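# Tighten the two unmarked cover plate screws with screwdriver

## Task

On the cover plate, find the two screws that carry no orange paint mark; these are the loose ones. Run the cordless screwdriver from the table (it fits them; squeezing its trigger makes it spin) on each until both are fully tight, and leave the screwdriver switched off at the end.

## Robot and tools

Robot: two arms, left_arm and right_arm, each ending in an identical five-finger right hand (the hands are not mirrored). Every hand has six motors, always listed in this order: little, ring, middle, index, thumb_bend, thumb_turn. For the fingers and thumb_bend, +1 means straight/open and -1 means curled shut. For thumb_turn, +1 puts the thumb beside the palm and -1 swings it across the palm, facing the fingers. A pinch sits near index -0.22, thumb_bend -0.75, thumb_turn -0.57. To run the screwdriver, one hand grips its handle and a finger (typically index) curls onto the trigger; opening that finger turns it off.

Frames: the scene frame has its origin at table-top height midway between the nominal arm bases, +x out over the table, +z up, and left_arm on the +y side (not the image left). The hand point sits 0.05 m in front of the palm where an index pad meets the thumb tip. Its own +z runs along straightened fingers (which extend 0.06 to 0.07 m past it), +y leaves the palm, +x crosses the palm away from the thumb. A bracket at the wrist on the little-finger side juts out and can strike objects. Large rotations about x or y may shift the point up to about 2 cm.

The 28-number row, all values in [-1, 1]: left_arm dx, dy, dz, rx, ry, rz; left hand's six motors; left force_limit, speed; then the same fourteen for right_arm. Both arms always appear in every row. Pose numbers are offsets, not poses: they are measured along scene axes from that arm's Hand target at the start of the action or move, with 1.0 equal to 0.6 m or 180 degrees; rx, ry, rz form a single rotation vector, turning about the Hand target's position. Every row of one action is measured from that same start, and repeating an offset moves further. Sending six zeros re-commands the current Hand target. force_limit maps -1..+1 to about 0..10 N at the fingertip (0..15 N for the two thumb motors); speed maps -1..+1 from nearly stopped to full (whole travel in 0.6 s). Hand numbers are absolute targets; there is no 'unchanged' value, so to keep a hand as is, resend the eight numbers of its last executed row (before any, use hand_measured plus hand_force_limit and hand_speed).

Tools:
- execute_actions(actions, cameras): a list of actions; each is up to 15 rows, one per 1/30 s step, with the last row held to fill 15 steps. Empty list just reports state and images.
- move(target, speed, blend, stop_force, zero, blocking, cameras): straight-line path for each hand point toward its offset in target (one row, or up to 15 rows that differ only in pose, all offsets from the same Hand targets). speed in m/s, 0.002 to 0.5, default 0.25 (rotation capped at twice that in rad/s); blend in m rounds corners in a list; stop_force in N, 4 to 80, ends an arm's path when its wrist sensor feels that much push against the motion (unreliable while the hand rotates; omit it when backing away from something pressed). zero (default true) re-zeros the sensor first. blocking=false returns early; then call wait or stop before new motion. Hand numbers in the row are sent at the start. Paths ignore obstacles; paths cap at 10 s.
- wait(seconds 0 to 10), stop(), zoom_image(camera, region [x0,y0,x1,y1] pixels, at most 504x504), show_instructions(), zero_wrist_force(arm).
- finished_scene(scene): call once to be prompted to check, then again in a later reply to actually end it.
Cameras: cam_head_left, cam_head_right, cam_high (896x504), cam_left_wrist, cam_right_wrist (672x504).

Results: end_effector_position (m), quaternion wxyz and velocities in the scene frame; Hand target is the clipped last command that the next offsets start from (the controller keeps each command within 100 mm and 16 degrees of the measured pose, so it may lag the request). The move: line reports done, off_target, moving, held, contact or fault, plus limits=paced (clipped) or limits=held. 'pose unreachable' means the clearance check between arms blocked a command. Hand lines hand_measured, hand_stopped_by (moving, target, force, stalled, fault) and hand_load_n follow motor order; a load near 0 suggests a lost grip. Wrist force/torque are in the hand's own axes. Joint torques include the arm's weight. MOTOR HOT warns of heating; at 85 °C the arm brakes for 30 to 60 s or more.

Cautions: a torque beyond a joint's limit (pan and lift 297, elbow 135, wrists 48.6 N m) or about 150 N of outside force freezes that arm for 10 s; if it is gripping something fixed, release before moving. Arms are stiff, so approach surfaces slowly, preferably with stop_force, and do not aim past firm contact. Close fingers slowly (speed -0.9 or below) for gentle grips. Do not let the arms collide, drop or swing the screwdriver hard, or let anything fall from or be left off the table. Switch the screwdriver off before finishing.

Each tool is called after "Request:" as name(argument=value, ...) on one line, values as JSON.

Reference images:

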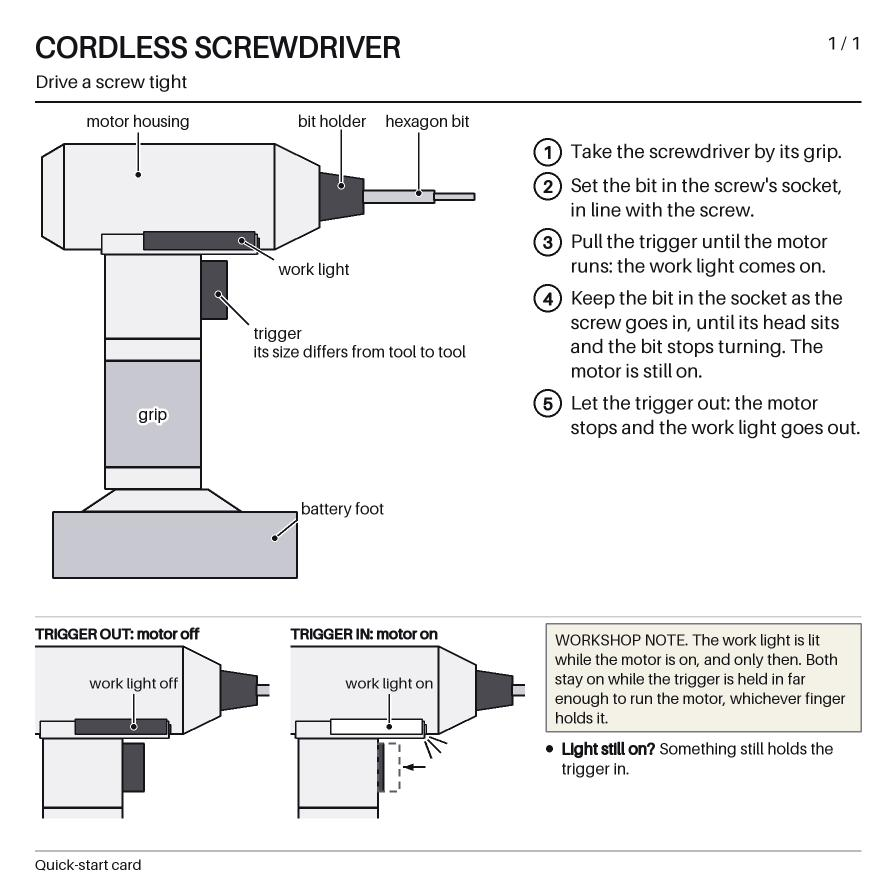

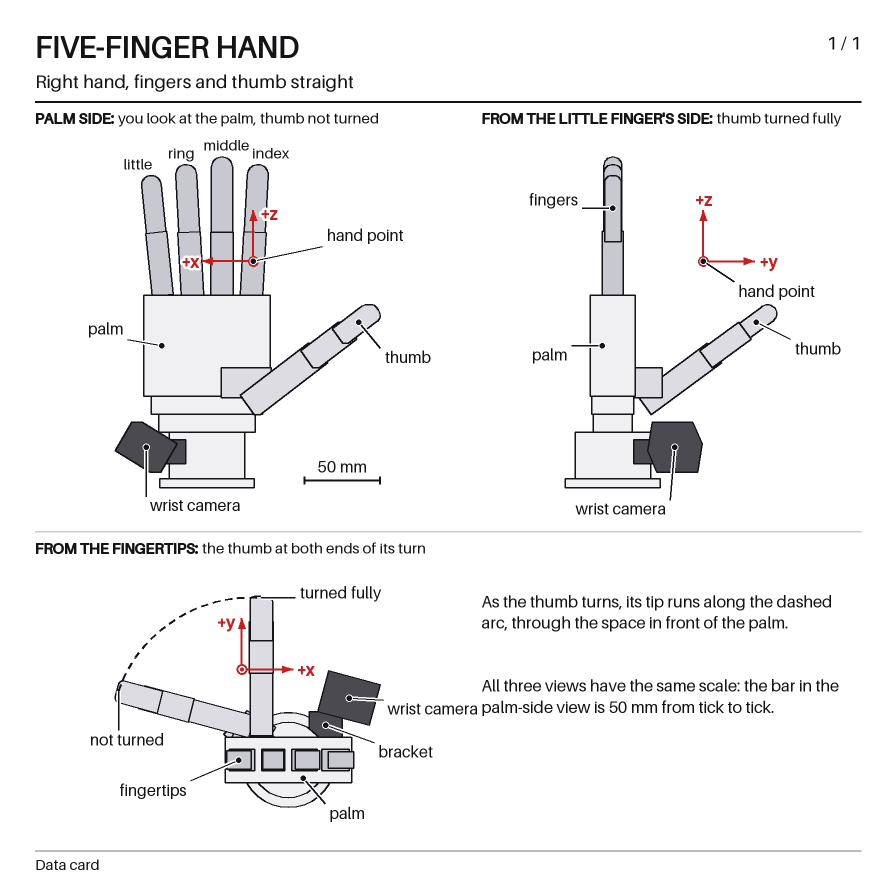

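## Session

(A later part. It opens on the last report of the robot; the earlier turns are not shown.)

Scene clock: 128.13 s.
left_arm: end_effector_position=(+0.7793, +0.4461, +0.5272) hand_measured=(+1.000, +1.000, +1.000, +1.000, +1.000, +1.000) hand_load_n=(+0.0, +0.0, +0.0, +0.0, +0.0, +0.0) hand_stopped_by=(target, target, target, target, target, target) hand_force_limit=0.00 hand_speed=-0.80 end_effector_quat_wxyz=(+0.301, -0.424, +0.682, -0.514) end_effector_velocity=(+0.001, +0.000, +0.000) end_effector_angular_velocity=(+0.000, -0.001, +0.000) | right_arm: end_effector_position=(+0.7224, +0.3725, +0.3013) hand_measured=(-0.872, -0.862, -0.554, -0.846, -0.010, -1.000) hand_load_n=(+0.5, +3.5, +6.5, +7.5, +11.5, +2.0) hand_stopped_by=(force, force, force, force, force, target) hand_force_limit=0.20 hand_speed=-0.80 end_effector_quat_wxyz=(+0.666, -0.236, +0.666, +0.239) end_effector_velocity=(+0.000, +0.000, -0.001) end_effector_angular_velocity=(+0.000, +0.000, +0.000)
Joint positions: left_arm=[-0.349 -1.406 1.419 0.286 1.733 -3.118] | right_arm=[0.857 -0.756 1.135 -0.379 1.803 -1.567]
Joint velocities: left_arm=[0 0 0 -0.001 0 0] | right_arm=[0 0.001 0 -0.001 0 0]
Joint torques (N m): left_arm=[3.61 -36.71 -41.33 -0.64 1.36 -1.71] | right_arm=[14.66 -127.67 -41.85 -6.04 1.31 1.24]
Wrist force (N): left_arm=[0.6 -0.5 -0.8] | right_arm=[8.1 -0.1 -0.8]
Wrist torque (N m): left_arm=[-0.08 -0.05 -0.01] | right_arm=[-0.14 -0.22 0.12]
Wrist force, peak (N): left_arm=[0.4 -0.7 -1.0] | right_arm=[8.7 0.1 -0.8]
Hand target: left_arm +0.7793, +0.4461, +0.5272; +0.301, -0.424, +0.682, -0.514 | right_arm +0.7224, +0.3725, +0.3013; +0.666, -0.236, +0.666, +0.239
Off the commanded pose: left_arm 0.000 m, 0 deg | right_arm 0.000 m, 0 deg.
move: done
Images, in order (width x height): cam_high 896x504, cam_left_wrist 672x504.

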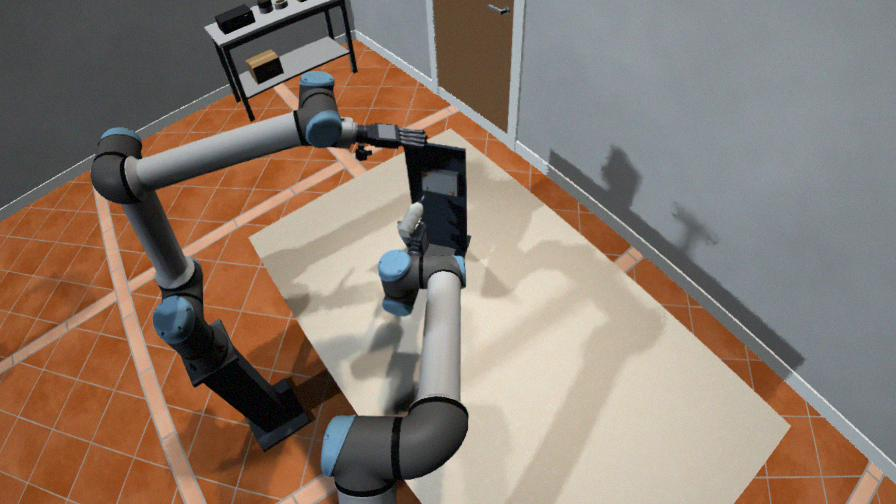

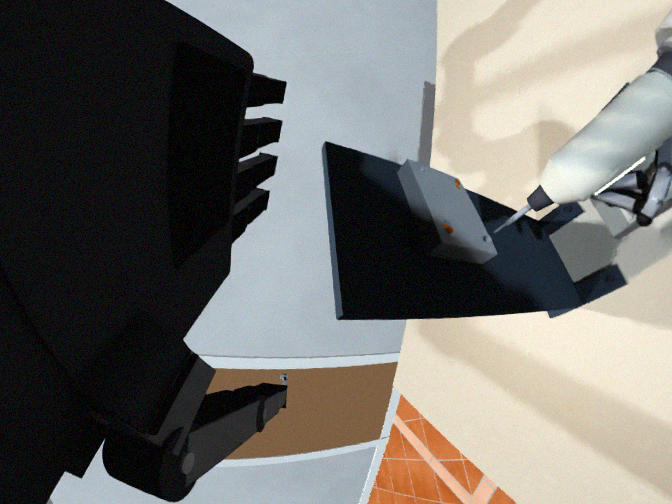

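Request:
move(target=[0,0,0,0,0,0,1,1,1,1,1,1,0,-0.8,0.02022,0.0147,0,0,0,0,-0.97,-0.97,-0.97,-0.97,-0.97,-1,0.2,-0.8], speed=0.008, stop_force=5, cameras=["cam_left_wrist","cam_high"])

Request:
zoom_image(camera="cam_left_wrist", region=[465, 210, 515, 260])

Request:
zoom_image(camera="cam_high", region=[400, 150, 460, 210])

Scene clock: 130.73 s.
left_arm: end_effector_position=(+0.7793, +0.4461, +0.5272) hand_measured=(+1.000, +1.000, +1.000, +1.000, +1.000, +1.000) hand_load_n=(+0.0, +0.0, +0.0, +0.0, +0.0, +0.0) hand_stopped_by=(target, target, target, target, target, target) hand_force_limit=0.00 hand_speed=-0.80 end_effector_quat_wxyz=(+0.301, -0.424, +0.682, -0.514) end_effector_velocity=(-0.001, -0.001, +0.000) end_effector_angular_velocity=(+0.000, +0.000, -0.001) | right_arm: end_effector_position=(+0.7323, +0.3796, +0.3013) hand_measured=(-0.872, -0.862, -0.554, -0.846, -0.010, -1.000) hand_load_n=(+0.0, +2.5, +6.0, +7.0, +12.0, +2.0) hand_stopped_by=(force, force, force, force, force, target) hand_force_limit=0.20 hand_speed=-0.80 end_effector_quat_wxyz=(+0.666, -0.236, +0.666, +0.239) end_effector_velocity=(+0.000, +0.000, +0.002) end_effector_angular_velocity=(+0.002, -0.002, +0.000)
Joint positions: left_arm=[-0.349 -1.406 1.419 0.286 1.733 -3.118] | right_arm=[0.853 -0.738 1.101 -0.363 1.799 -1.567]
Joint velocities: left_arm=[-0.001 -0.001 0 0.001 0 0] | right_arm=[0 -0.002 0 -0.001 0 0]
Joint torques (N m): left_arm=[7.3 -38.33 -39.73 -1.2 0.59 -2.1] | right_arm=[9.03 -129.34 -40.96 -6.43 2.28 1.17]
Wrist force (N): left_arm=[0.4 -0.2 -0.7] | right_arm=[8.4 0.2 -0.6]
Wrist torque (N m): left_arm=[-0.03 -0.03 -0.01] | right_arm=[-0.11 -0.29 0.14]
Wrist force, peak (N): left_arm=[0.9 -0.5 -0.7] | right_arm=[13.2 2.8 -13.3]
Hand target: left_arm +0.7793, +0.4461, +0.5272; +0.301, -0.424, +0.682, -0.514 | right_arm +0.7322, +0.3796, +0.3013; +0.666, -0.236, +0.666, +0.239
Off the commanded pose: left_arm 0.000 m, 0 deg | right_arm 0.003 m, 0 deg.
move: contact (right_arm)
Images, in order (width x height): cam_high 896x504, cam_left_wrist 672x504.

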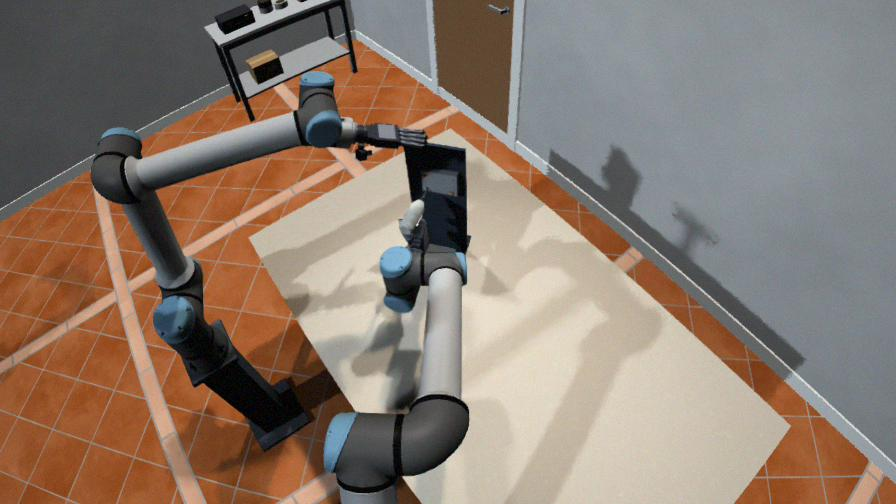

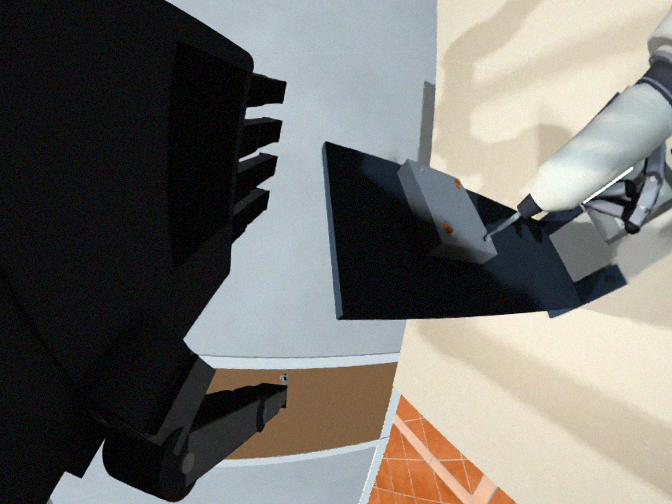

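Scaled by 10.080 from the camera's 672x504 image, which has a finer 960x720 frame.

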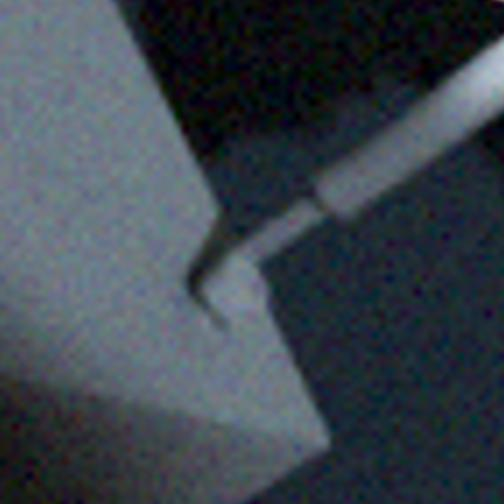

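Scaled by 8.400.

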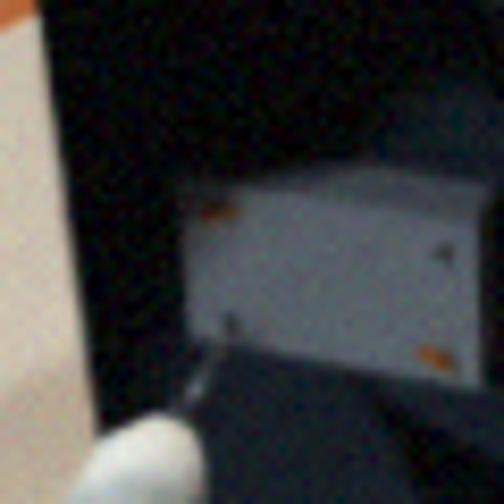

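Request:
zoom_image(camera="cam_high", region=[415, 180, 439, 204])

Request:
zoom_image(camera="cam_left_wrist", region=[476, 226, 500, 250])

Scaled by 21.000.

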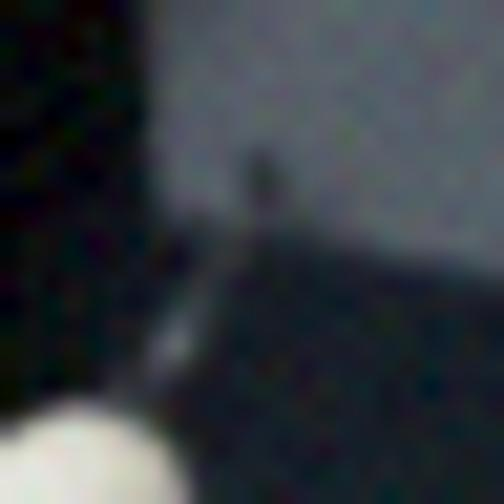

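Scaled by 21.000 from the camera's 672x504 image, which has a finer 960x720 frame.

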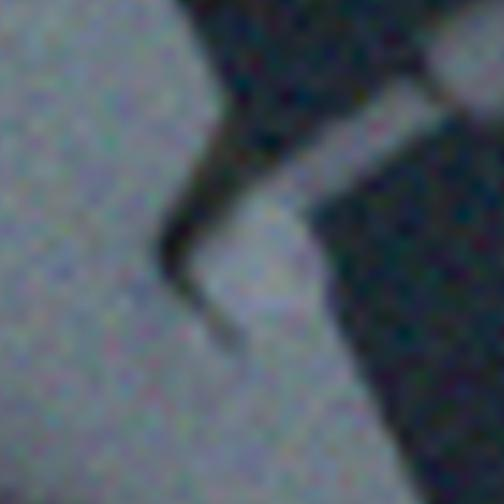

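Request:
move(target=[[0,0,0,0,0,0,1,1,1,1,1,1,0,-0.8,-0.0135,-0.0098,0,0,0,0,-0.97,-0.97,-0.97,-0.97,-0.97,-1,0.2,-0.8],[0,0,0,0,0,0,1,1,1,1,1,1,0,-0.8,-0.0213,0.001,0.0017,0,0,0,-0.97,-0.97,-0.97,-0.97,-0.97,-1,0.2,-0.8]], speed=[0.03,0.03], cameras=[])

Request:
move(target=[0,0,0,0,0,0,1,1,1,1,1,1,0,-0.8,0.0175,0.0127,0,0,0,0,-0.97,-0.97,-0.97,-0.97,-0.97,-1,0.2,-0.8], speed=0.008, stop_force=5, cameras=["cam_left_wrist","cam_high"])

Request:
zoom_image(camera="cam_left_wrist", region=[465, 210, 515, 260])

Request:
zoom_image(camera="cam_high", region=[415, 180, 439, 204])

Scene clock: 132.67 s.
left_arm: end_effector_position=(+0.7793, +0.4461, +0.5272) hand_measured=(+1.000, +1.000, +1.000, +1.000, +1.000, +1.000) hand_load_n=(+0.0, +0.0, -0.5, +0.0, +0.0, -0.5) hand_stopped_by=(target, target, target, target, target, target) hand_force_limit=0.00 hand_speed=-0.80 end_effector_quat_wxyz=(+0.301, -0.424, +0.682, -0.514) end_effector_velocity=(+0.000, +0.000, -0.001) end_effector_angular_velocity=(+0.001, +0.000, +0.001) | right_arm: end_effector_position=(+0.7193, +0.3804, +0.3023) hand_measured=(-0.872, -0.862, -0.554, -0.846, -0.010, -1.000) hand_load_n=(+0.0, +2.5, +6.0, +7.0, +12.0, +2.0) hand_stopped_by=(force, force, force, force, force, target) hand_force_limit=0.20 hand_speed=-0.80 end_effector_quat_wxyz=(+0.666, -0.236, +0.666, +0.239) end_effector_velocity=(+0.001, -0.001, -0.004) end_effector_angular_velocity=(-0.003, +0.003, +0.000)
Joint positions: left_arm=[-0.349 -1.406 1.419 0.286 1.733 -3.118] | right_arm=[0.864 -0.747 1.117 -0.37 1.81 -1.567]
Joint velocities: left_arm=[0 0.001 0 0 -0.001 0.001] | right_arm=[-0.001 0.001 0.003 0 -0.002 0]
Joint torques (N m): left_arm=[6.33 -38.75 -40.44 -1.23 0.79 -1.59] | right_arm=[-16.05 -128.99 -41.02 -5.76 -0.83 -0.56]
Wrist force (N): left_arm=[0.4 -0.2 -0.8] | right_arm=[8.3 0.1 -0.5]
Wrist torque (N m): left_arm=[-0.03 -0.02 -0.01] | right_arm=[-0.13 -0.26 0.13]
Wrist force, peak (N): left_arm=[0.4 -0.3 -1.1] | right_arm=[8.6 -0.4 -1.2]
Hand target: left_arm +0.7793, +0.4461, +0.5272; +0.301, -0.424, +0.682, -0.514 | right_arm +0.7195, +0.3802, +0.3023; +0.666, -0.236, +0.666, +0.239
Off the commanded pose: left_arm 0.000 m, 0 deg | right_arm 0.000 m, 0 deg.
move: done
No camera images: "cameras" was empty.

Scene clock: 134.93 s.
left_arm: end_effector_position=(+0.7793, +0.4461, +0.5272) hand_measured=(+1.000, +1.000, +1.000, +1.000, +1.000, +1.000) hand_load_n=(+0.0, +0.0, +0.0, +0.0, +0.0, -0.5) hand_stopped_by=(target, target, target, target, target, target) hand_force_limit=0.00 hand_speed=-0.80 end_effector_quat_wxyz=(+0.301, -0.424, +0.682, -0.514) end_effector_velocity=(+0.000, +0.000, +0.000) end_effector_angular_velocity=(+0.001, -0.001, -0.001) | right_arm: end_effector_position=(+0.7277, +0.3861, +0.3023) hand_measured=(-0.872, -0.862, -0.554, -0.846, -0.010, -1.000) hand_load_n=(+0.5, +2.5, +6.0, +7.0, +12.0, +1.5) hand_stopped_by=(force, force, force, force, force, target) hand_force_limit=0.20 hand_speed=-0.80 end_effector_quat_wxyz=(+0.666, -0.236, +0.666, +0.239) end_effector_velocity=(+0.000, +0.000, +0.001) end_effector_angular_velocity=(+0.002, -0.001, +0.000)
Joint positions: left_arm=[-0.349 -1.406 1.419 0.286 1.733 -3.118] | right_arm=[0.861 -0.732 1.088 -0.357 1.807 -1.567]
Joint velocities: left_arm=[0 0 0 -0.001 0 0.001] | right_arm=[0 0 0 -0.002 0 0]
Joint torques (N m): left_arm=[3.64 -36.48 -40.6 -1.57 0.53 -2.04] | right_arm=[8.6 -131.53 -43.24 -6.82 3.16 -1.17]
Wrist force (N): left_arm=[0.2 -0.3 -0.7] | right_arm=[9.4 4.1 -2.9]
Wrist torque (N m): left_arm=[-0.05 0.00 -0.01] | right_arm=[-0.33 -0.16 0.05]
Wrist force, peak (N): left_arm=[0.5 0.1 -1.0] | right_arm=[13.1 3.8 -15.9]
Hand target: left_arm +0.7793, +0.4461, +0.5272; +0.301, -0.424, +0.682, -0.514 | right_arm +0.7276, +0.3861, +0.3023; +0.666, -0.236, +0.666, +0.239
Off the commanded pose: left_arm 0.000 m, 0 deg | right_arm 0.003 m, 0 deg.
move: contact (right_arm)
Images, in order (width x height): cam_high 896x504, cam_left_wrist 672x504.

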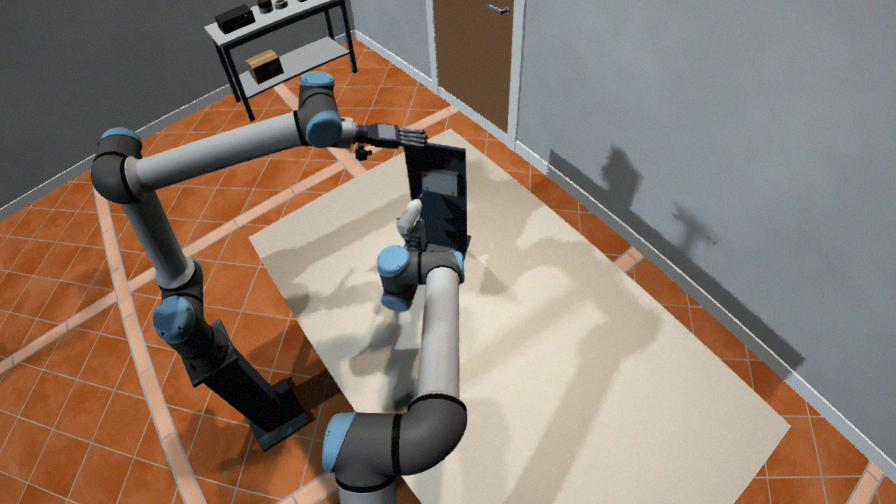

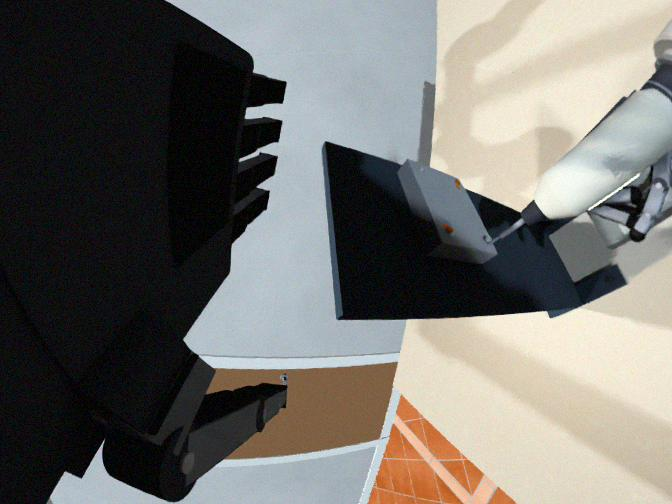

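Scaled by 10.080 from the camera's 672x504 image, which has a finer 960x720 frame.

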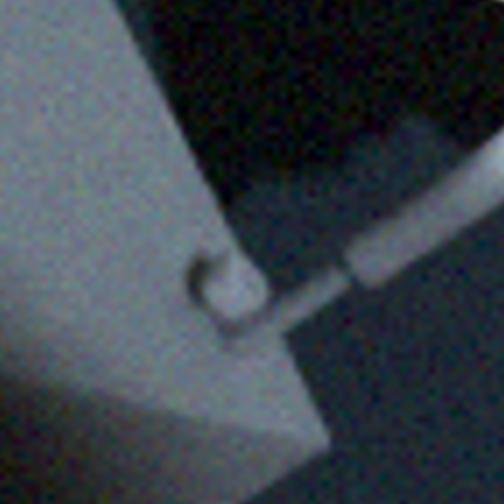

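Scaled by 21.000.

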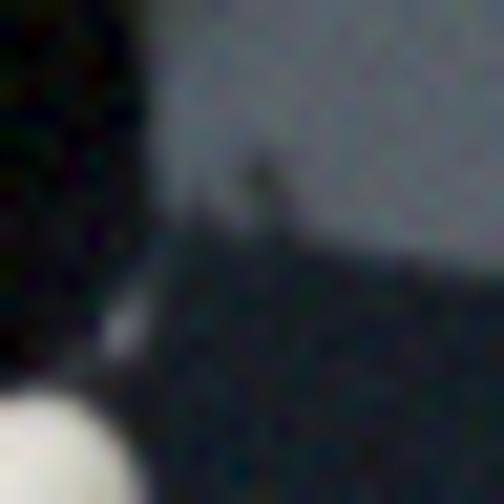

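Request:
zoom_image(camera="cam_left_wrist", region=[478, 228, 502, 252])

Scaled by 21.000 from the camera's 672x504 image, which has a finer 960x720 frame.

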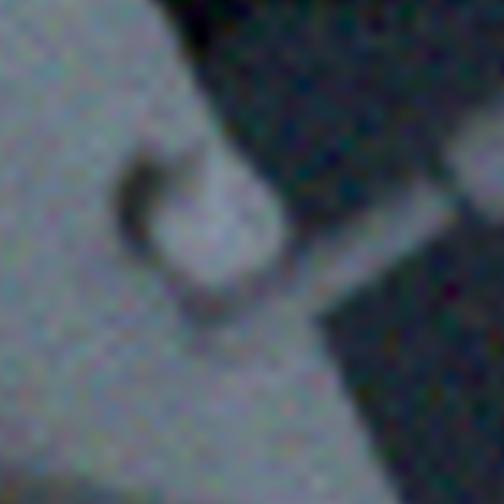

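Request:
move(target=[[0,0,0,0,0,0,1,1,1,1,1,1,0,-0.8,-0.0135,-0.0098,0,0,0,0,-0.97,-0.97,-0.97,-0.97,-0.97,-1,0.2,-0.8],[0,0,0,0,0,0,1,1,1,1,1,1,0,-0.8,-0.0086,-0.0165,0.0005,0,0,0,-0.97,-0.97,-0.97,-0.97,-0.97,-1,0.2,-0.8]], speed=[0.03,0.02], cameras=[])

Request:
move(target=[0,0,0,0,0,0,1,1,1,1,1,1,0,-0.8,0.0175,0.0127,0,0,0,0,-0.97,-0.97,-0.97,-0.97,-0.97,-1,0.2,-0.8], speed=0.008, stop_force=5, cameras=["cam_left_wrist","cam_high"])

Request:
zoom_image(camera="cam_left_wrist", region=[478, 228, 502, 252])

Request:
zoom_image(camera="cam_high", region=[415, 180, 439, 204])

Scene clock: 137.33 s.
left_arm: end_effector_position=(+0.7793, +0.4461, +0.5272) hand_measured=(+1.000, +1.000, +1.000, +1.000, +1.000, +1.000) hand_load_n=(+0.0, +0.0, +0.0, +0.0, -0.5, +0.0) hand_stopped_by=(target, target, target, target, target, target) hand_force_limit=0.00 hand_speed=-0.80 end_effector_quat_wxyz=(+0.301, -0.424, +0.682, -0.514) end_effector_velocity=(+0.000, +0.000, +0.001) end_effector_angular_velocity=(-0.001, -0.001, +0.000) | right_arm: end_effector_position=(+0.7225, +0.3761, +0.3026) hand_measured=(-0.872, -0.862, -0.554, -0.846, -0.010, -1.000) hand_load_n=(+0.5, +3.0, +6.0, +7.0, +12.0, +2.0) hand_stopped_by=(force, force, force, force, force, target) hand_force_limit=0.20 hand_speed=-0.80 end_effector_quat_wxyz=(+0.666, -0.236, +0.666, +0.239) end_effector_velocity=(+0.001, +0.001, -0.002) end_effector_angular_velocity=(+0.000, +0.000, -0.001)
Joint positions: left_arm=[-0.349 -1.406 1.419 0.286 1.733 -3.118] | right_arm=[0.859 -0.752 1.124 -0.373 1.805 -1.567]
Joint velocities: left_arm=[0 -0.001 0 -0.001 0 0] | right_arm=[0 0.003 -0.001 -0.001 0.001 0]
Joint torques (N m): left_arm=[7.11 -35.63 -38.85 -1.18 0.47 -2.24] | right_arm=[7.52 -114.08 -50.97 -5.36 0.84 -0.84]
Wrist force (N): left_arm=[0.4 -0.5 -0.5] | right_arm=[8.2 -0.1 -0.4]
Wrist torque (N m): left_arm=[-0.09 -0.04 -0.02] | right_arm=[-0.17 -0.25 0.12]
Wrist force, peak (N): left_arm=[0.2 -0.3 -1.4] | right_arm=[9.7 3.8 -2.5]
Hand target: left_arm +0.7793, +0.4461, +0.5272; +0.301, -0.424, +0.682, -0.514 | right_arm +0.7224, +0.3762, +0.3026; +0.666, -0.236, +0.666, +0.239
Off the commanded pose: left_arm 0.000 m, 0 deg | right_arm 0.000 m, 0 deg.
move: done
No camera images: "cameras" was empty.

Scene clock: 139.23 s.
left_arm: end_effector_position=(+0.7793, +0.4461, +0.5272) hand_measured=(+1.000, +1.000, +1.000, +1.000, +1.000, +1.000) hand_load_n=(+0.0, +0.0, -0.5, +0.0, +0.5, +0.0) hand_stopped_by=(target, target, target, target, target, target) hand_force_limit=0.00 hand_speed=-0.80 end_effector_quat_wxyz=(+0.301, -0.424, +0.682, -0.514) end_effector_velocity=(+0.000, +0.000, +0.000) end_effector_angular_velocity=(+0.000, +0.000, +0.000) | right_arm: end_effector_position=(+0.7252, +0.3782, +0.3026) hand_measured=(-0.872, -0.862, -0.554, -0.846, -0.010, -1.000) hand_load_n=(+0.0, +3.0, +6.0, +6.5, +12.5, +1.5) hand_stopped_by=(force, force, force, force, force, target) hand_force_limit=0.20 hand_speed=-0.80 end_effector_quat_wxyz=(+0.666, -0.236, +0.666, +0.239) end_effector_velocity=(+0.000, +0.000, +0.001) end_effector_angular_velocity=(+0.001, -0.001, +0.000)
Joint positions: left_arm=[-0.349 -1.406 1.419 0.286 1.733 -3.118] | right_arm=[0.858 -0.746 1.114 -0.368 1.804 -1.567]
Joint velocities: left_arm=[0 0.001 0 -0.001 0 0] | right_arm=[0 0 0 -0.002 0 0]
Joint torques (N m): left_arm=[5.53 -36.39 -37.88 -1.98 0.12 -1.75] | right_arm=[13.66 -129.48 -42.39 -5.99 1.69 -0.47]
Wrist force (N): left_arm=[0.1 -0.2 -0.7] | right_arm=[7.9 0.4 -0.5]
Wrist torque (N m): left_arm=[-0.04 0.01 -0.02] | right_arm=[-0.09 -0.21 0.11]
Wrist force, peak (N): left_arm=[0.4 -0.4 -1.3] | right_arm=[10.0 -0.1 -10.5]
Hand target: left_arm +0.7793, +0.4461, +0.5272; +0.301, -0.424, +0.682, -0.514 | right_arm +0.7252, +0.3782, +0.3026; +0.666, -0.236, +0.666, +0.239
Off the commanded pose: left_arm 0.000 m, 0 deg | right_arm 0.010 m, 0 deg.
move: contact (right_arm)
Images, in order (width x height): cam_high 896x504, cam_left_wrist 672x504.

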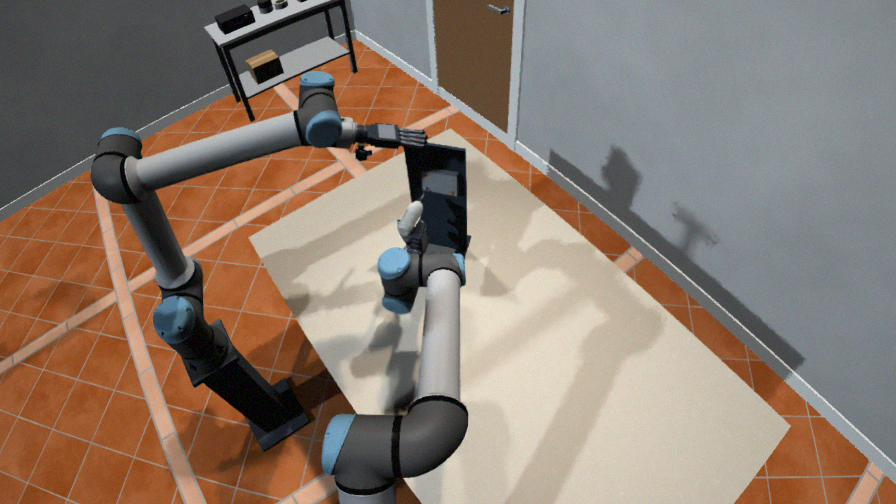

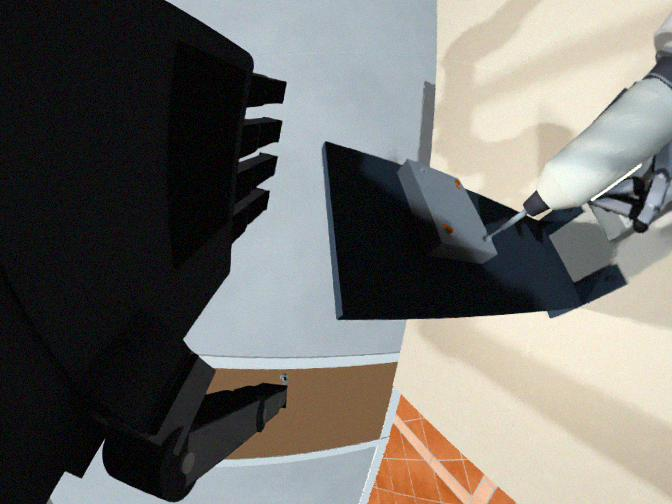

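Scaled by 21.000 from the camera's 672x504 image, which has a finer 960x720 frame.

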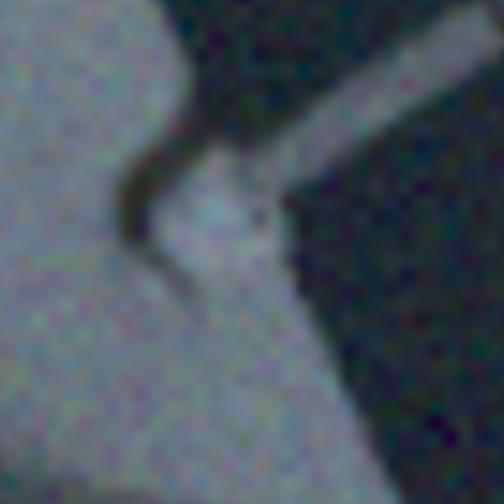

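Scaled by 21.000.

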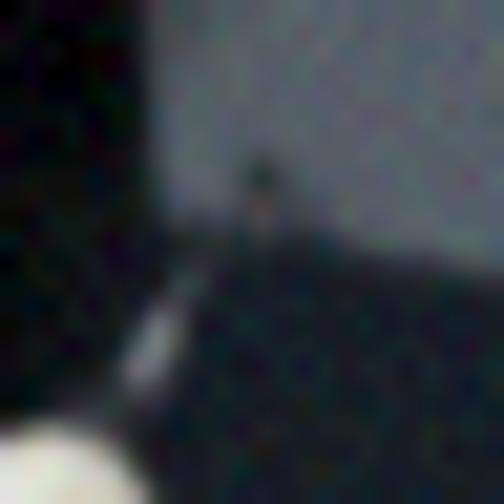

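Request:
move(target=[[0,0,0,0,0,0,1,1,1,1,1,1,0,-0.8,-0.0020,-0.0015,0,0,0,0,-0.97,-0.97,-0.97,-0.97,-0.97,-1,0.2,-0.8],[0,0,0,0,0,0,1,1,1,1,1,1,0,-0.8,-0.0032,0.0001,0.0005,0,0,0,-0.97,-0.97,-0.97,-0.97,-0.97,-1,0.2,-0.8],[0,0,0,0,0,0,1,1,1,1,1,1,0,-0.8,0.0069,0.0075,0.0005,0,0,0,-0.97,-0.97,-0.97,-0.97,-0.97,-1,0.2,-0.8]], speed=[0.02,0.02,0.008], stop_force=5, cameras=["cam_left_wrist"])

Request:
zoom_image(camera="cam_left_wrist", region=[478, 228, 502, 252])

Scene clock: 141.17 s.
left_arm: end_effector_position=(+0.7793, +0.4461, +0.5272) hand_measured=(+1.000, +1.000, +1.000, +1.000, +1.000, +1.000) hand_load_n=(+0.0, +0.0, +0.0, +0.0, +0.0, -0.5) hand_stopped_by=(target, target, target, target, target, target) hand_force_limit=0.00 hand_speed=-0.80 end_effector_quat_wxyz=(+0.301, -0.424, +0.682, -0.514) end_effector_velocity=(+0.000, +0.000, +0.000) end_effector_angular_velocity=(+0.000, +0.001, +0.000) | right_arm: end_effector_position=(+0.7245, +0.3795, +0.3030) hand_measured=(-0.872, -0.862, -0.554, -0.846, -0.010, -1.000) hand_load_n=(+0.5, +3.0, +6.0, +6.0, +12.5, +1.5) hand_stopped_by=(force, force, force, force, force, target) hand_force_limit=0.20 hand_speed=-0.80 end_effector_quat_wxyz=(+0.666, -0.236, +0.666, +0.239) end_effector_velocity=(+0.000, +0.000, +0.003) end_effector_angular_velocity=(+0.002, -0.002, +0.000)
Joint positions: left_arm=[-0.349 -1.406 1.419 0.286 1.733 -3.118] | right_arm=[0.859 -0.745 1.111 -0.367 1.805 -1.567]
Joint velocities: left_arm=[0 0 0 0 0 0] | right_arm=[0 -0.002 0 -0.001 0 0]
Joint torques (N m): left_arm=[8.48 -38.62 -37.8 -1.63 0.48 -1.63] | right_arm=[15.32 -129 -41.73 -6.11 2.01 -0.78]
Wrist force (N): left_arm=[0.3 0.0 -0.9] | right_arm=[8.6 0.3 -0.4]
Wrist torque (N m): left_arm=[0.00 -0.01 -0.01] | right_arm=[-0.10 -0.31 0.16]
Wrist force, peak (N): left_arm=[0.5 -0.4 -1.2] | right_arm=[8.1 -0.5 -8.3]
Hand target: left_arm +0.7793, +0.4461, +0.5272; +0.301, -0.424, +0.682, -0.514 | right_arm +0.7245, +0.3795, +0.3030; +0.666, -0.236, +0.666, +0.239
Off the commanded pose: left_arm 0.000 m, 0 deg | right_arm 0.006 m, 0 deg.
move: contact (right_arm); path passed 2 of 3 targets
Images, in order (width x height): cam_left_wrist 672x504.

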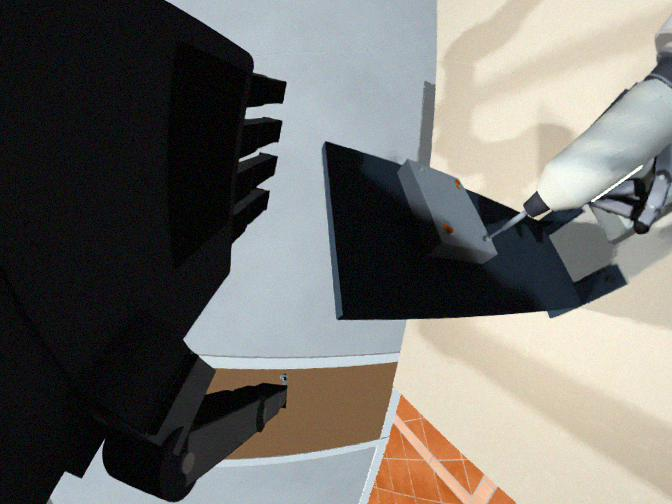

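Scaled by 21.000 from the camera's 672x504 image, which has a finer 960x720 frame.

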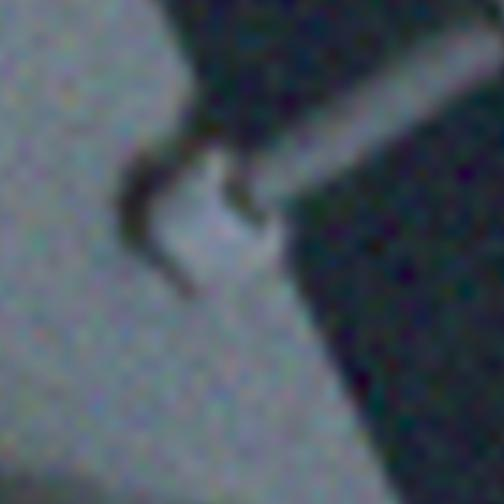

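Request:
move(target=[0,0,0,0,0,0,1,1,1,1,1,1,0,-0.8,0.0081,0.0059,0.0005,0,0,0,-0.97,-0.97,-0.97,-0.97,-0.97,-1,0.2,-0.8], speed=0.005, stop_force=9, cameras=["cam_left_wrist"])

Request:
zoom_image(camera="cam_left_wrist", region=[478, 228, 502, 252])

Scene clock: 144.00 s.
left_arm: end_effector_position=(+0.7793, +0.4461, +0.5272) hand_measured=(+1.000, +1.000, +1.000, +1.000, +1.000, +1.000) hand_load_n=(+0.0, +0.0, +0.0, +0.0, +0.0, +0.0) hand_stopped_by=(target, target, target, target, target, target) hand_force_limit=0.00 hand_speed=-0.80 end_effector_quat_wxyz=(+0.301, -0.424, +0.682, -0.514) end_effector_velocity=(+0.000, +0.000, +0.000) end_effector_angular_velocity=(-0.001, +0.000, +0.001) | right_arm: end_effector_position=(+0.7273, +0.3816, +0.3032) hand_measured=(-0.872, -0.862, -0.554, -0.846, -0.010, -1.000) hand_load_n=(+1.0, +3.0, +5.5, +5.5, +13.0, +0.5) hand_stopped_by=(force, force, force, force, force, target) hand_force_limit=0.20 hand_speed=-0.80 end_effector_quat_wxyz=(+0.666, -0.236, +0.666, +0.239) end_effector_velocity=(+0.000, +0.000, +0.000) end_effector_angular_velocity=(+0.000, +0.000, +0.000)
Joint positions: left_arm=[-0.349 -1.406 1.419 0.286 1.733 -3.118] | right_arm=[0.858 -0.74 1.101 -0.362 1.804 -1.567]
Joint velocities: left_arm=[0 0 0 0.001 0 -0.001] | right_arm=[0 0 0 0.001 0 0]
Joint torques (N m): left_arm=[3.55 -34.77 -36.12 -2.07 0.66 -1.32] | right_arm=[9.57 -125.14 -50.92 -4.69 1.53 -0.39]
Wrist force (N): left_arm=[0.1 -0.4 -0.8] | right_arm=[7.5 1.7 -6.2]
Wrist torque (N m): left_arm=[-0.05 0.03 -0.03] | right_arm=[0.06 -0.51 0.07]
Wrist force, peak (N): left_arm=[0.1 -0.1 -1.4] | right_arm=[8.4 1.5 -9.7]
Hand target: left_arm +0.7793, +0.4461, +0.5272; +0.301, -0.424, +0.682, -0.514 | right_arm +0.7274, +0.3816, +0.3032; +0.666, -0.236, +0.666, +0.239
Off the commanded pose: left_arm 0.000 m, 0 deg | right_arm 0.003 m, 0 deg.
move: contact (right_arm)
Images, in order (width x height): cam_left_wrist 672x504.

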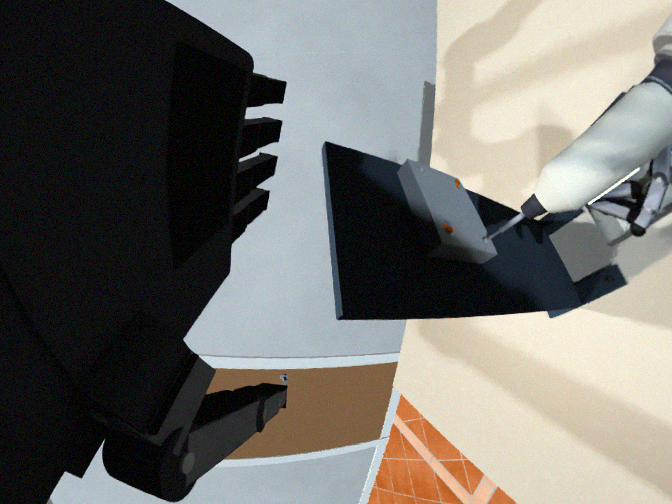

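Scaled by 21.000 from the camera's 672x504 image, which has a finer 960x720 frame.

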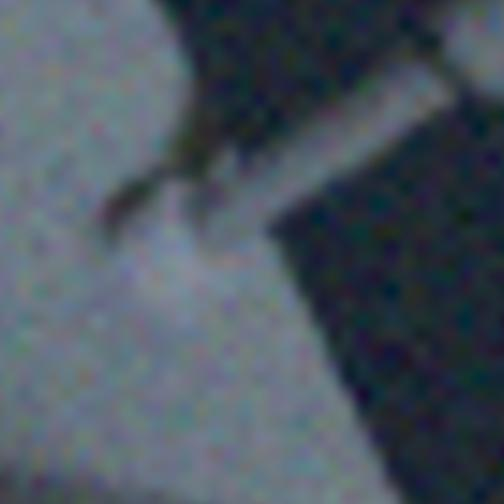

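Request:
move(target=[0,0,0,0,0,0,1,1,1,1,1,1,0,-0.8,0.0054,0.0039,0,0,0,0,-0.97,-0.97,-0.97,-0.97,-0.97,-1,0.2,-0.8], speed=0.004, stop_force=10, zero=false, cameras=["cam_left_wrist"])

Request:
zoom_image(camera="cam_left_wrist", region=[478, 228, 502, 252])

Scene clock: 144.90 s.
left_arm: end_effector_position=(+0.7793, +0.4461, +0.5272) hand_measured=(+1.000, +1.000, +1.000, +1.000, +1.000, +1.000) hand_load_n=(+0.0, +0.0, +0.0, +0.0, +0.0, +0.0) hand_stopped_by=(target, target, target, target, target, target) hand_force_limit=0.00 hand_speed=-0.80 end_effector_quat_wxyz=(+0.301, -0.424, +0.682, -0.514) end_effector_velocity=(+0.000, -0.001, +0.000) end_effector_angular_velocity=(+0.001, +0.000, -0.001) | right_arm: end_effector_position=(+0.7274, +0.3817, +0.3033) hand_measured=(-0.872, -0.862, -0.554, -0.846, -0.010, -1.000) hand_load_n=(+1.0, +2.5, +5.5, +5.5, +13.0, +0.0) hand_stopped_by=(force, force, force, force, force, target) hand_force_limit=0.20 hand_speed=-0.80 end_effector_quat_wxyz=(+0.666, -0.236, +0.666, +0.239) end_effector_velocity=(+0.000, +0.000, -0.001) end_effector_angular_velocity=(-0.001, +0.001, +0.000)
Joint positions: left_arm=[-0.349 -1.406 1.419 0.286 1.733 -3.118] | right_arm=[0.858 -0.74 1.101 -0.362 1.804 -1.567]
Joint velocities: left_arm=[-0.001 0 0 0.001 0 0.001] | right_arm=[0 0.001 0 0.001 0 0]
Joint torques (N m): left_arm=[6.45 -34.98 -36.97 -2.81 1.09 -1.47] | right_arm=[-5.21 -125.49 -47.29 -6.5 0.51 -0.78]
Wrist force (N): left_arm=[0.1 -0.5 -0.8] | right_arm=[9.3 1.9 -11.0]
Wrist torque (N m): left_arm=[-0.07 0.03 -0.03] | right_arm=[0.22 -0.60 0.14]
Wrist force, peak (N): left_arm=[0.2 -0.5 -1.0] | right_arm=[10.4 1.8 -17.0]
Hand target: left_arm +0.7793, +0.4461, +0.5272; +0.301, -0.424, +0.682, -0.514 | right_arm +0.7274, +0.3817, +0.3033; +0.666, -0.236, +0.666, +0.239
Off the commanded pose: left_arm 0.000 m, 0 deg | right_arm 0.004 m, 0 deg.
move: contact (right_arm)
Images, in order (width x height): cam_left_wrist 672x504.

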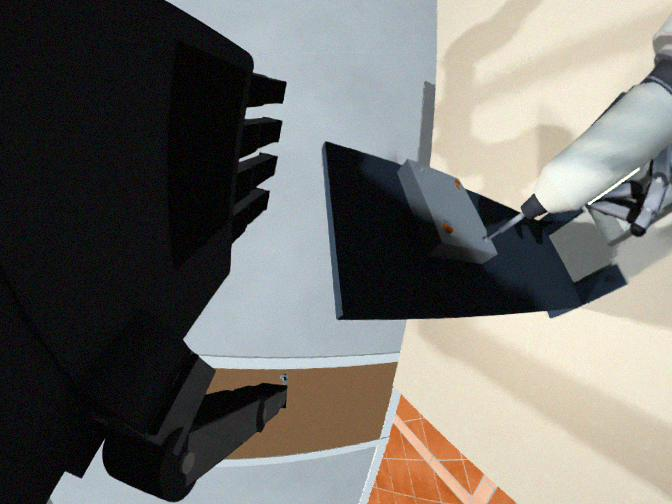

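Scaled by 21.000 from the camera's 672x504 image, which has a finer 960x720 frame.

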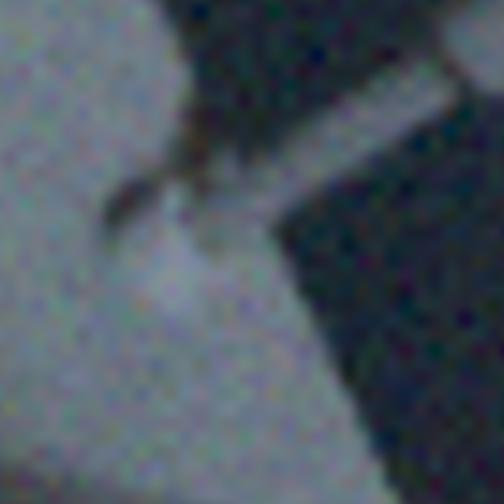

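Request:
move(target=[0,0,0,0,0,0,1,1,1,1,1,1,0,-0.8,0.0054,0.0039,0,0,0,0,-0.97,-0.97,-0.97,-0.97,-0.97,-1,0.2,-0.8], speed=0.004, stop_force=8, cameras=[])

Request:
wait(seconds=0.5, cameras=["cam_left_wrist"])

Request:
zoom_image(camera="cam_left_wrist", region=[440, 120, 640, 270])

Scene clock: 147.00 s.
left_arm: end_effector_position=(+0.7793, +0.4461, +0.5272) hand_measured=(+1.000, +1.000, +1.000, +1.000, +1.000, +1.000) hand_load_n=(+0.0, +0.0, +0.0, +0.0, +0.0, +0.0) hand_stopped_by=(target, target, target, target, target, target) hand_force_limit=0.00 hand_speed=-0.80 end_effector_quat_wxyz=(+0.301, -0.424, +0.682, -0.514) end_effector_velocity=(+0.000, +0.000, +0.000) end_effector_angular_velocity=(-0.001, +0.001, +0.001) | right_arm: end_effector_position=(+0.7278, +0.3821, +0.3032) hand_measured=(-0.872, -0.862, -0.554, -0.846, -0.008, -1.000) hand_load_n=(+1.0, +3.0, +4.0, +5.5, +13.5, +0.0) hand_stopped_by=(force, force, force, force, force, target) hand_force_limit=0.20 hand_speed=-0.80 end_effector_quat_wxyz=(+0.666, -0.236, +0.666, +0.239) end_effector_velocity=(+0.000, +0.000, +0.000) end_effector_angular_velocity=(+0.000, +0.000, +0.000)
Joint positions: left_arm=[-0.349 -1.406 1.419 0.286 1.733 -3.118] | right_arm=[0.858 -0.739 1.099 -0.361 1.804 -1.567]
Joint velocities: left_arm=[0 0 0 0 -0.001 -0.002] | right_arm=[0 0 0 0 0 0]
Joint torques (N m): left_arm=[6.14 -38.66 -36.42 -3 0.9 -1.19] | right_arm=[7.96 -130.33 -46.87 -7.72 2.19 -0.82]
Wrist force (N): left_arm=[0.1 -0.1 -0.7] | right_arm=[9.6 2.2 -11.7]
Wrist torque (N m): left_arm=[-0.01 0.01 -0.02] | right_arm=[0.15 -0.26 -0.72]
Wrist force, peak (N): left_arm=[0.5 -0.1 -1.3] | right_arm=[11.8 1.1 -22.6]
Hand target: left_arm +0.7793, +0.4461, +0.5272; +0.301, -0.424, +0.682, -0.514 | right_arm +0.7277, +0.3821, +0.3032; +0.666, -0.236, +0.666, +0.239
Off the commanded pose: left_arm 0.000 m, 0 deg | right_arm 0.003 m, 0 deg.
move: contact (right_arm)
No camera images: "cameras" was empty.

Scene clock: 147.50 s.
left_arm: end_effector_position=(+0.7793, +0.4461, +0.5272) hand_measured=(+1.000, +1.000, +1.000, +1.000, +1.000, +1.000) hand_load_n=(+0.0, +0.0, +0.0, +0.0, +0.0, +0.0) hand_stopped_by=(target, target, target, target, target, target) hand_force_limit=0.00 hand_speed=-0.80 end_effector_quat_wxyz=(+0.301, -0.424, +0.682, -0.514) end_effector_velocity=(+0.000, +0.000, +0.000) end_effector_angular_velocity=(-0.001, +0.000, +0.000) | right_arm: end_effector_position=(+0.7277, +0.3821, +0.3032) hand_measured=(-0.872, -0.862, -0.554, -0.846, -0.008, -1.000) hand_load_n=(+0.5, +2.5, +4.0, +5.5, +13.5, +0.0) hand_stopped_by=(force, force, force, force, force, target) hand_force_limit=0.20 hand_speed=-0.80 end_effector_quat_wxyz=(+0.666, -0.236, +0.666, +0.239) end_effector_velocity=(+0.000, +0.000, +0.000) end_effector_angular_velocity=(-0.001, +0.001, +0.000)
Joint positions: left_arm=[-0.349 -1.406 1.419 0.286 1.733 -3.118] | right_arm=[0.858 -0.739 1.099 -0.361 1.804 -1.567]
Joint velocities: left_arm=[0 0 0 0 0.001 -0.001] | right_arm=[0 -0.001 0 0.002 0 0]
Joint torques (N m): left_arm=[7.17 -38.13 -35.36 -2.99 0.65 -1.32] | right_arm=[7.31 -130.71 -47.83 -7.4 2.45 -0.71]
Wrist force (N): left_arm=[0.4 -0.3 -0.9] | right_arm=[9.7 1.8 -11.8]
Wrist torque (N m): left_arm=[-0.03 -0.02 -0.01] | right_arm=[0.13 -0.28 -0.72]
Wrist force, peak (N): left_arm=[0.3 -0.1 -1.1] | right_arm=[9.9 2.3 -12.1]
Hand target: left_arm +0.7793, +0.4461, +0.5272; +0.301, -0.424, +0.682, -0.514 | right_arm +0.7277, +0.3821, +0.3032; +0.666, -0.236, +0.666, +0.239
Off the commanded pose: left_arm 0.000 m, 0 deg | right_arm 0.003 m, 0 deg.
wait: 0.50 s; at rest by 0.17 s
Images, in order (width x height): cam_left_wrist 672x504.

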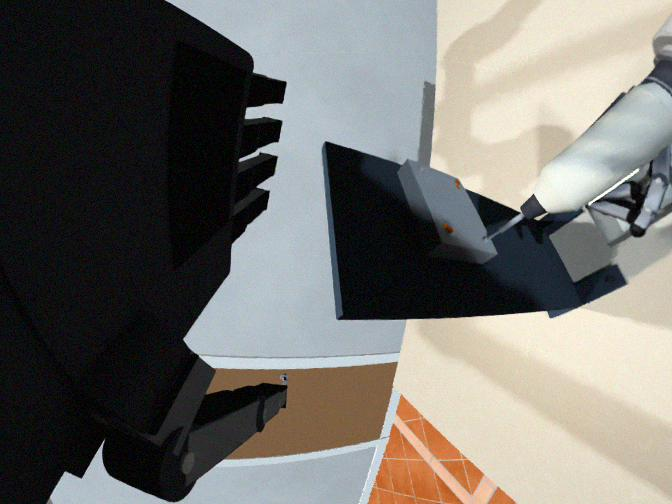

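Scaled by 2.520 from the camera's 672x504 image, which has a finer 960x720 frame.

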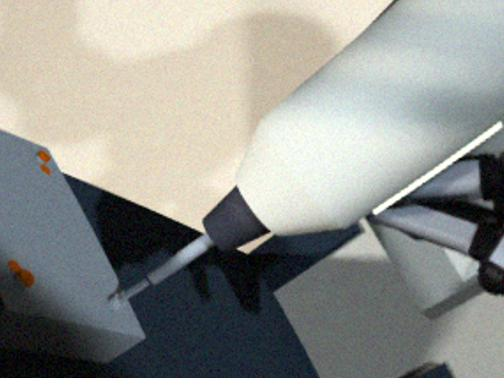

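Request:
move(target=[[0,0,0,0,0,0,1,1,1,1,1,1,0,-0.8,-0.0202,-0.0147,0,0,0,0,-0.97,-0.97,-0.97,-0.97,-0.97,-1,0.2,-0.8],[0,0,0,0,0,0,1,1,1,1,1,1,0,-0.8,0.0653,-0.1398,0.1013,0,0,0,-0.97,-0.97,-0.97,-0.97,-0.97,-1,0.2,-0.8]], speed=[0.03,0.08], cameras=["cam_left_wrist"])

Request:
zoom_image(camera="cam_left_wrist", region=[465, 210, 515, 260])

Request:
zoom_image(camera="cam_left_wrist", region=[400, 145, 450, 195])

Scene clock: 150.03 s.
left_arm: end_effector_position=(+0.7793, +0.4461, +0.5272) hand_measured=(+1.000, +1.000, +1.000, +1.000, +1.000, +1.000) hand_load_n=(+0.0, +0.0, +0.0, +0.0, +0.0, -0.5) hand_stopped_by=(target, target, target, target, target, target) hand_force_limit=0.00 hand_speed=-0.80 end_effector_quat_wxyz=(+0.301, -0.424, +0.682, -0.514) end_effector_velocity=(+0.000, +0.001, +0.000) end_effector_angular_velocity=(-0.001, +0.000, +0.001) | right_arm: end_effector_position=(+0.7670, +0.2980, +0.3638) hand_measured=(-0.872, -0.862, -0.556, -0.838, -0.008, -1.000) hand_load_n=(+2.0, +5.0, +1.0, +5.0, +12.0, +2.5) hand_stopped_by=(force, force, force, force, force, target) hand_force_limit=0.20 hand_speed=-0.80 end_effector_quat_wxyz=(+0.666, -0.236, +0.666, +0.239) end_effector_velocity=(-0.002, +0.003, -0.004) end_effector_angular_velocity=(-0.001, +0.000, -0.001)
Joint positions: left_arm=[-0.349 -1.406 1.419 0.286 1.733 -3.118] | right_arm=[0.771 -0.868 1.217 -0.35 1.717 -1.566]
Joint velocities: left_arm=[0.001 0 0 -0.001 0 -0.001] | right_arm=[0.004 0.005 -0.003 -0.002 0.005 0]
Joint torques (N m): left_arm=[5.23 -35.23 -34.68 -2.87 0.61 -1.32] | right_arm=[16.56 -103.64 -51.36 -6.52 1.88 2.06]
Wrist force (N): left_arm=[0.1 -0.3 -0.6] | right_arm=[6.7 -0.3 -0.8]
Wrist torque (N m): left_arm=[-0.06 0.02 -0.03] | right_arm=[-0.17 -0.02 0.03]
Wrist force, peak (N): left_arm=[0.4 -0.5 -1.1] | right_arm=[-19.9 -5.4 69.9]
Hand target: left_arm +0.7793, +0.4461, +0.5272; +0.301, -0.424, +0.682, -0.514 | right_arm +0.7669, +0.2982, +0.3639; +0.666, -0.236, +0.666, +0.239
Off the commanded pose: left_arm 0.000 m, 0 deg | right_arm 0.000 m, 0 deg.
move: done
Images, in order (width x height): cam_left_wrist 672x504.

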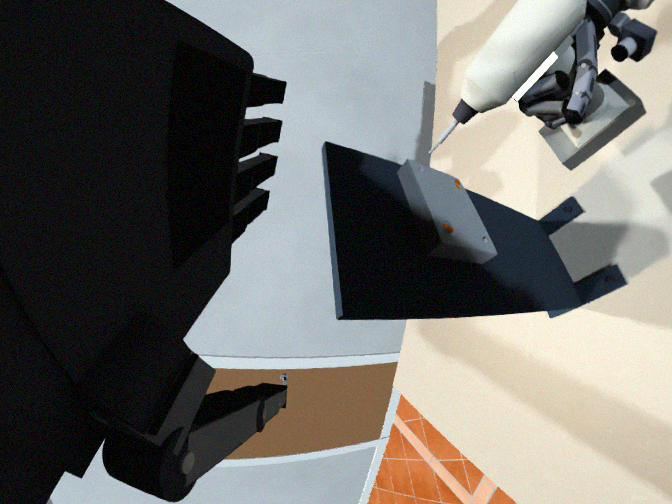

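Scaled by 10.080 from the camera's 672x504 image, which has a finer 960x720 frame.

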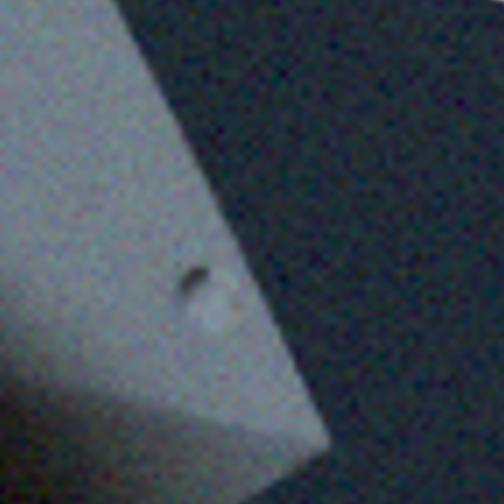

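Scaled by 10.080 from the camera's 672x504 image, which has a finer 960x720 frame.

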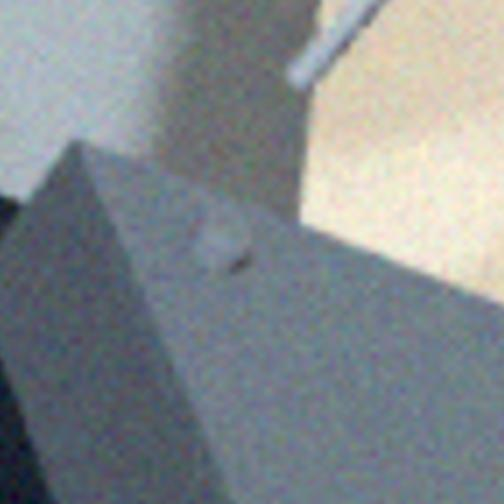

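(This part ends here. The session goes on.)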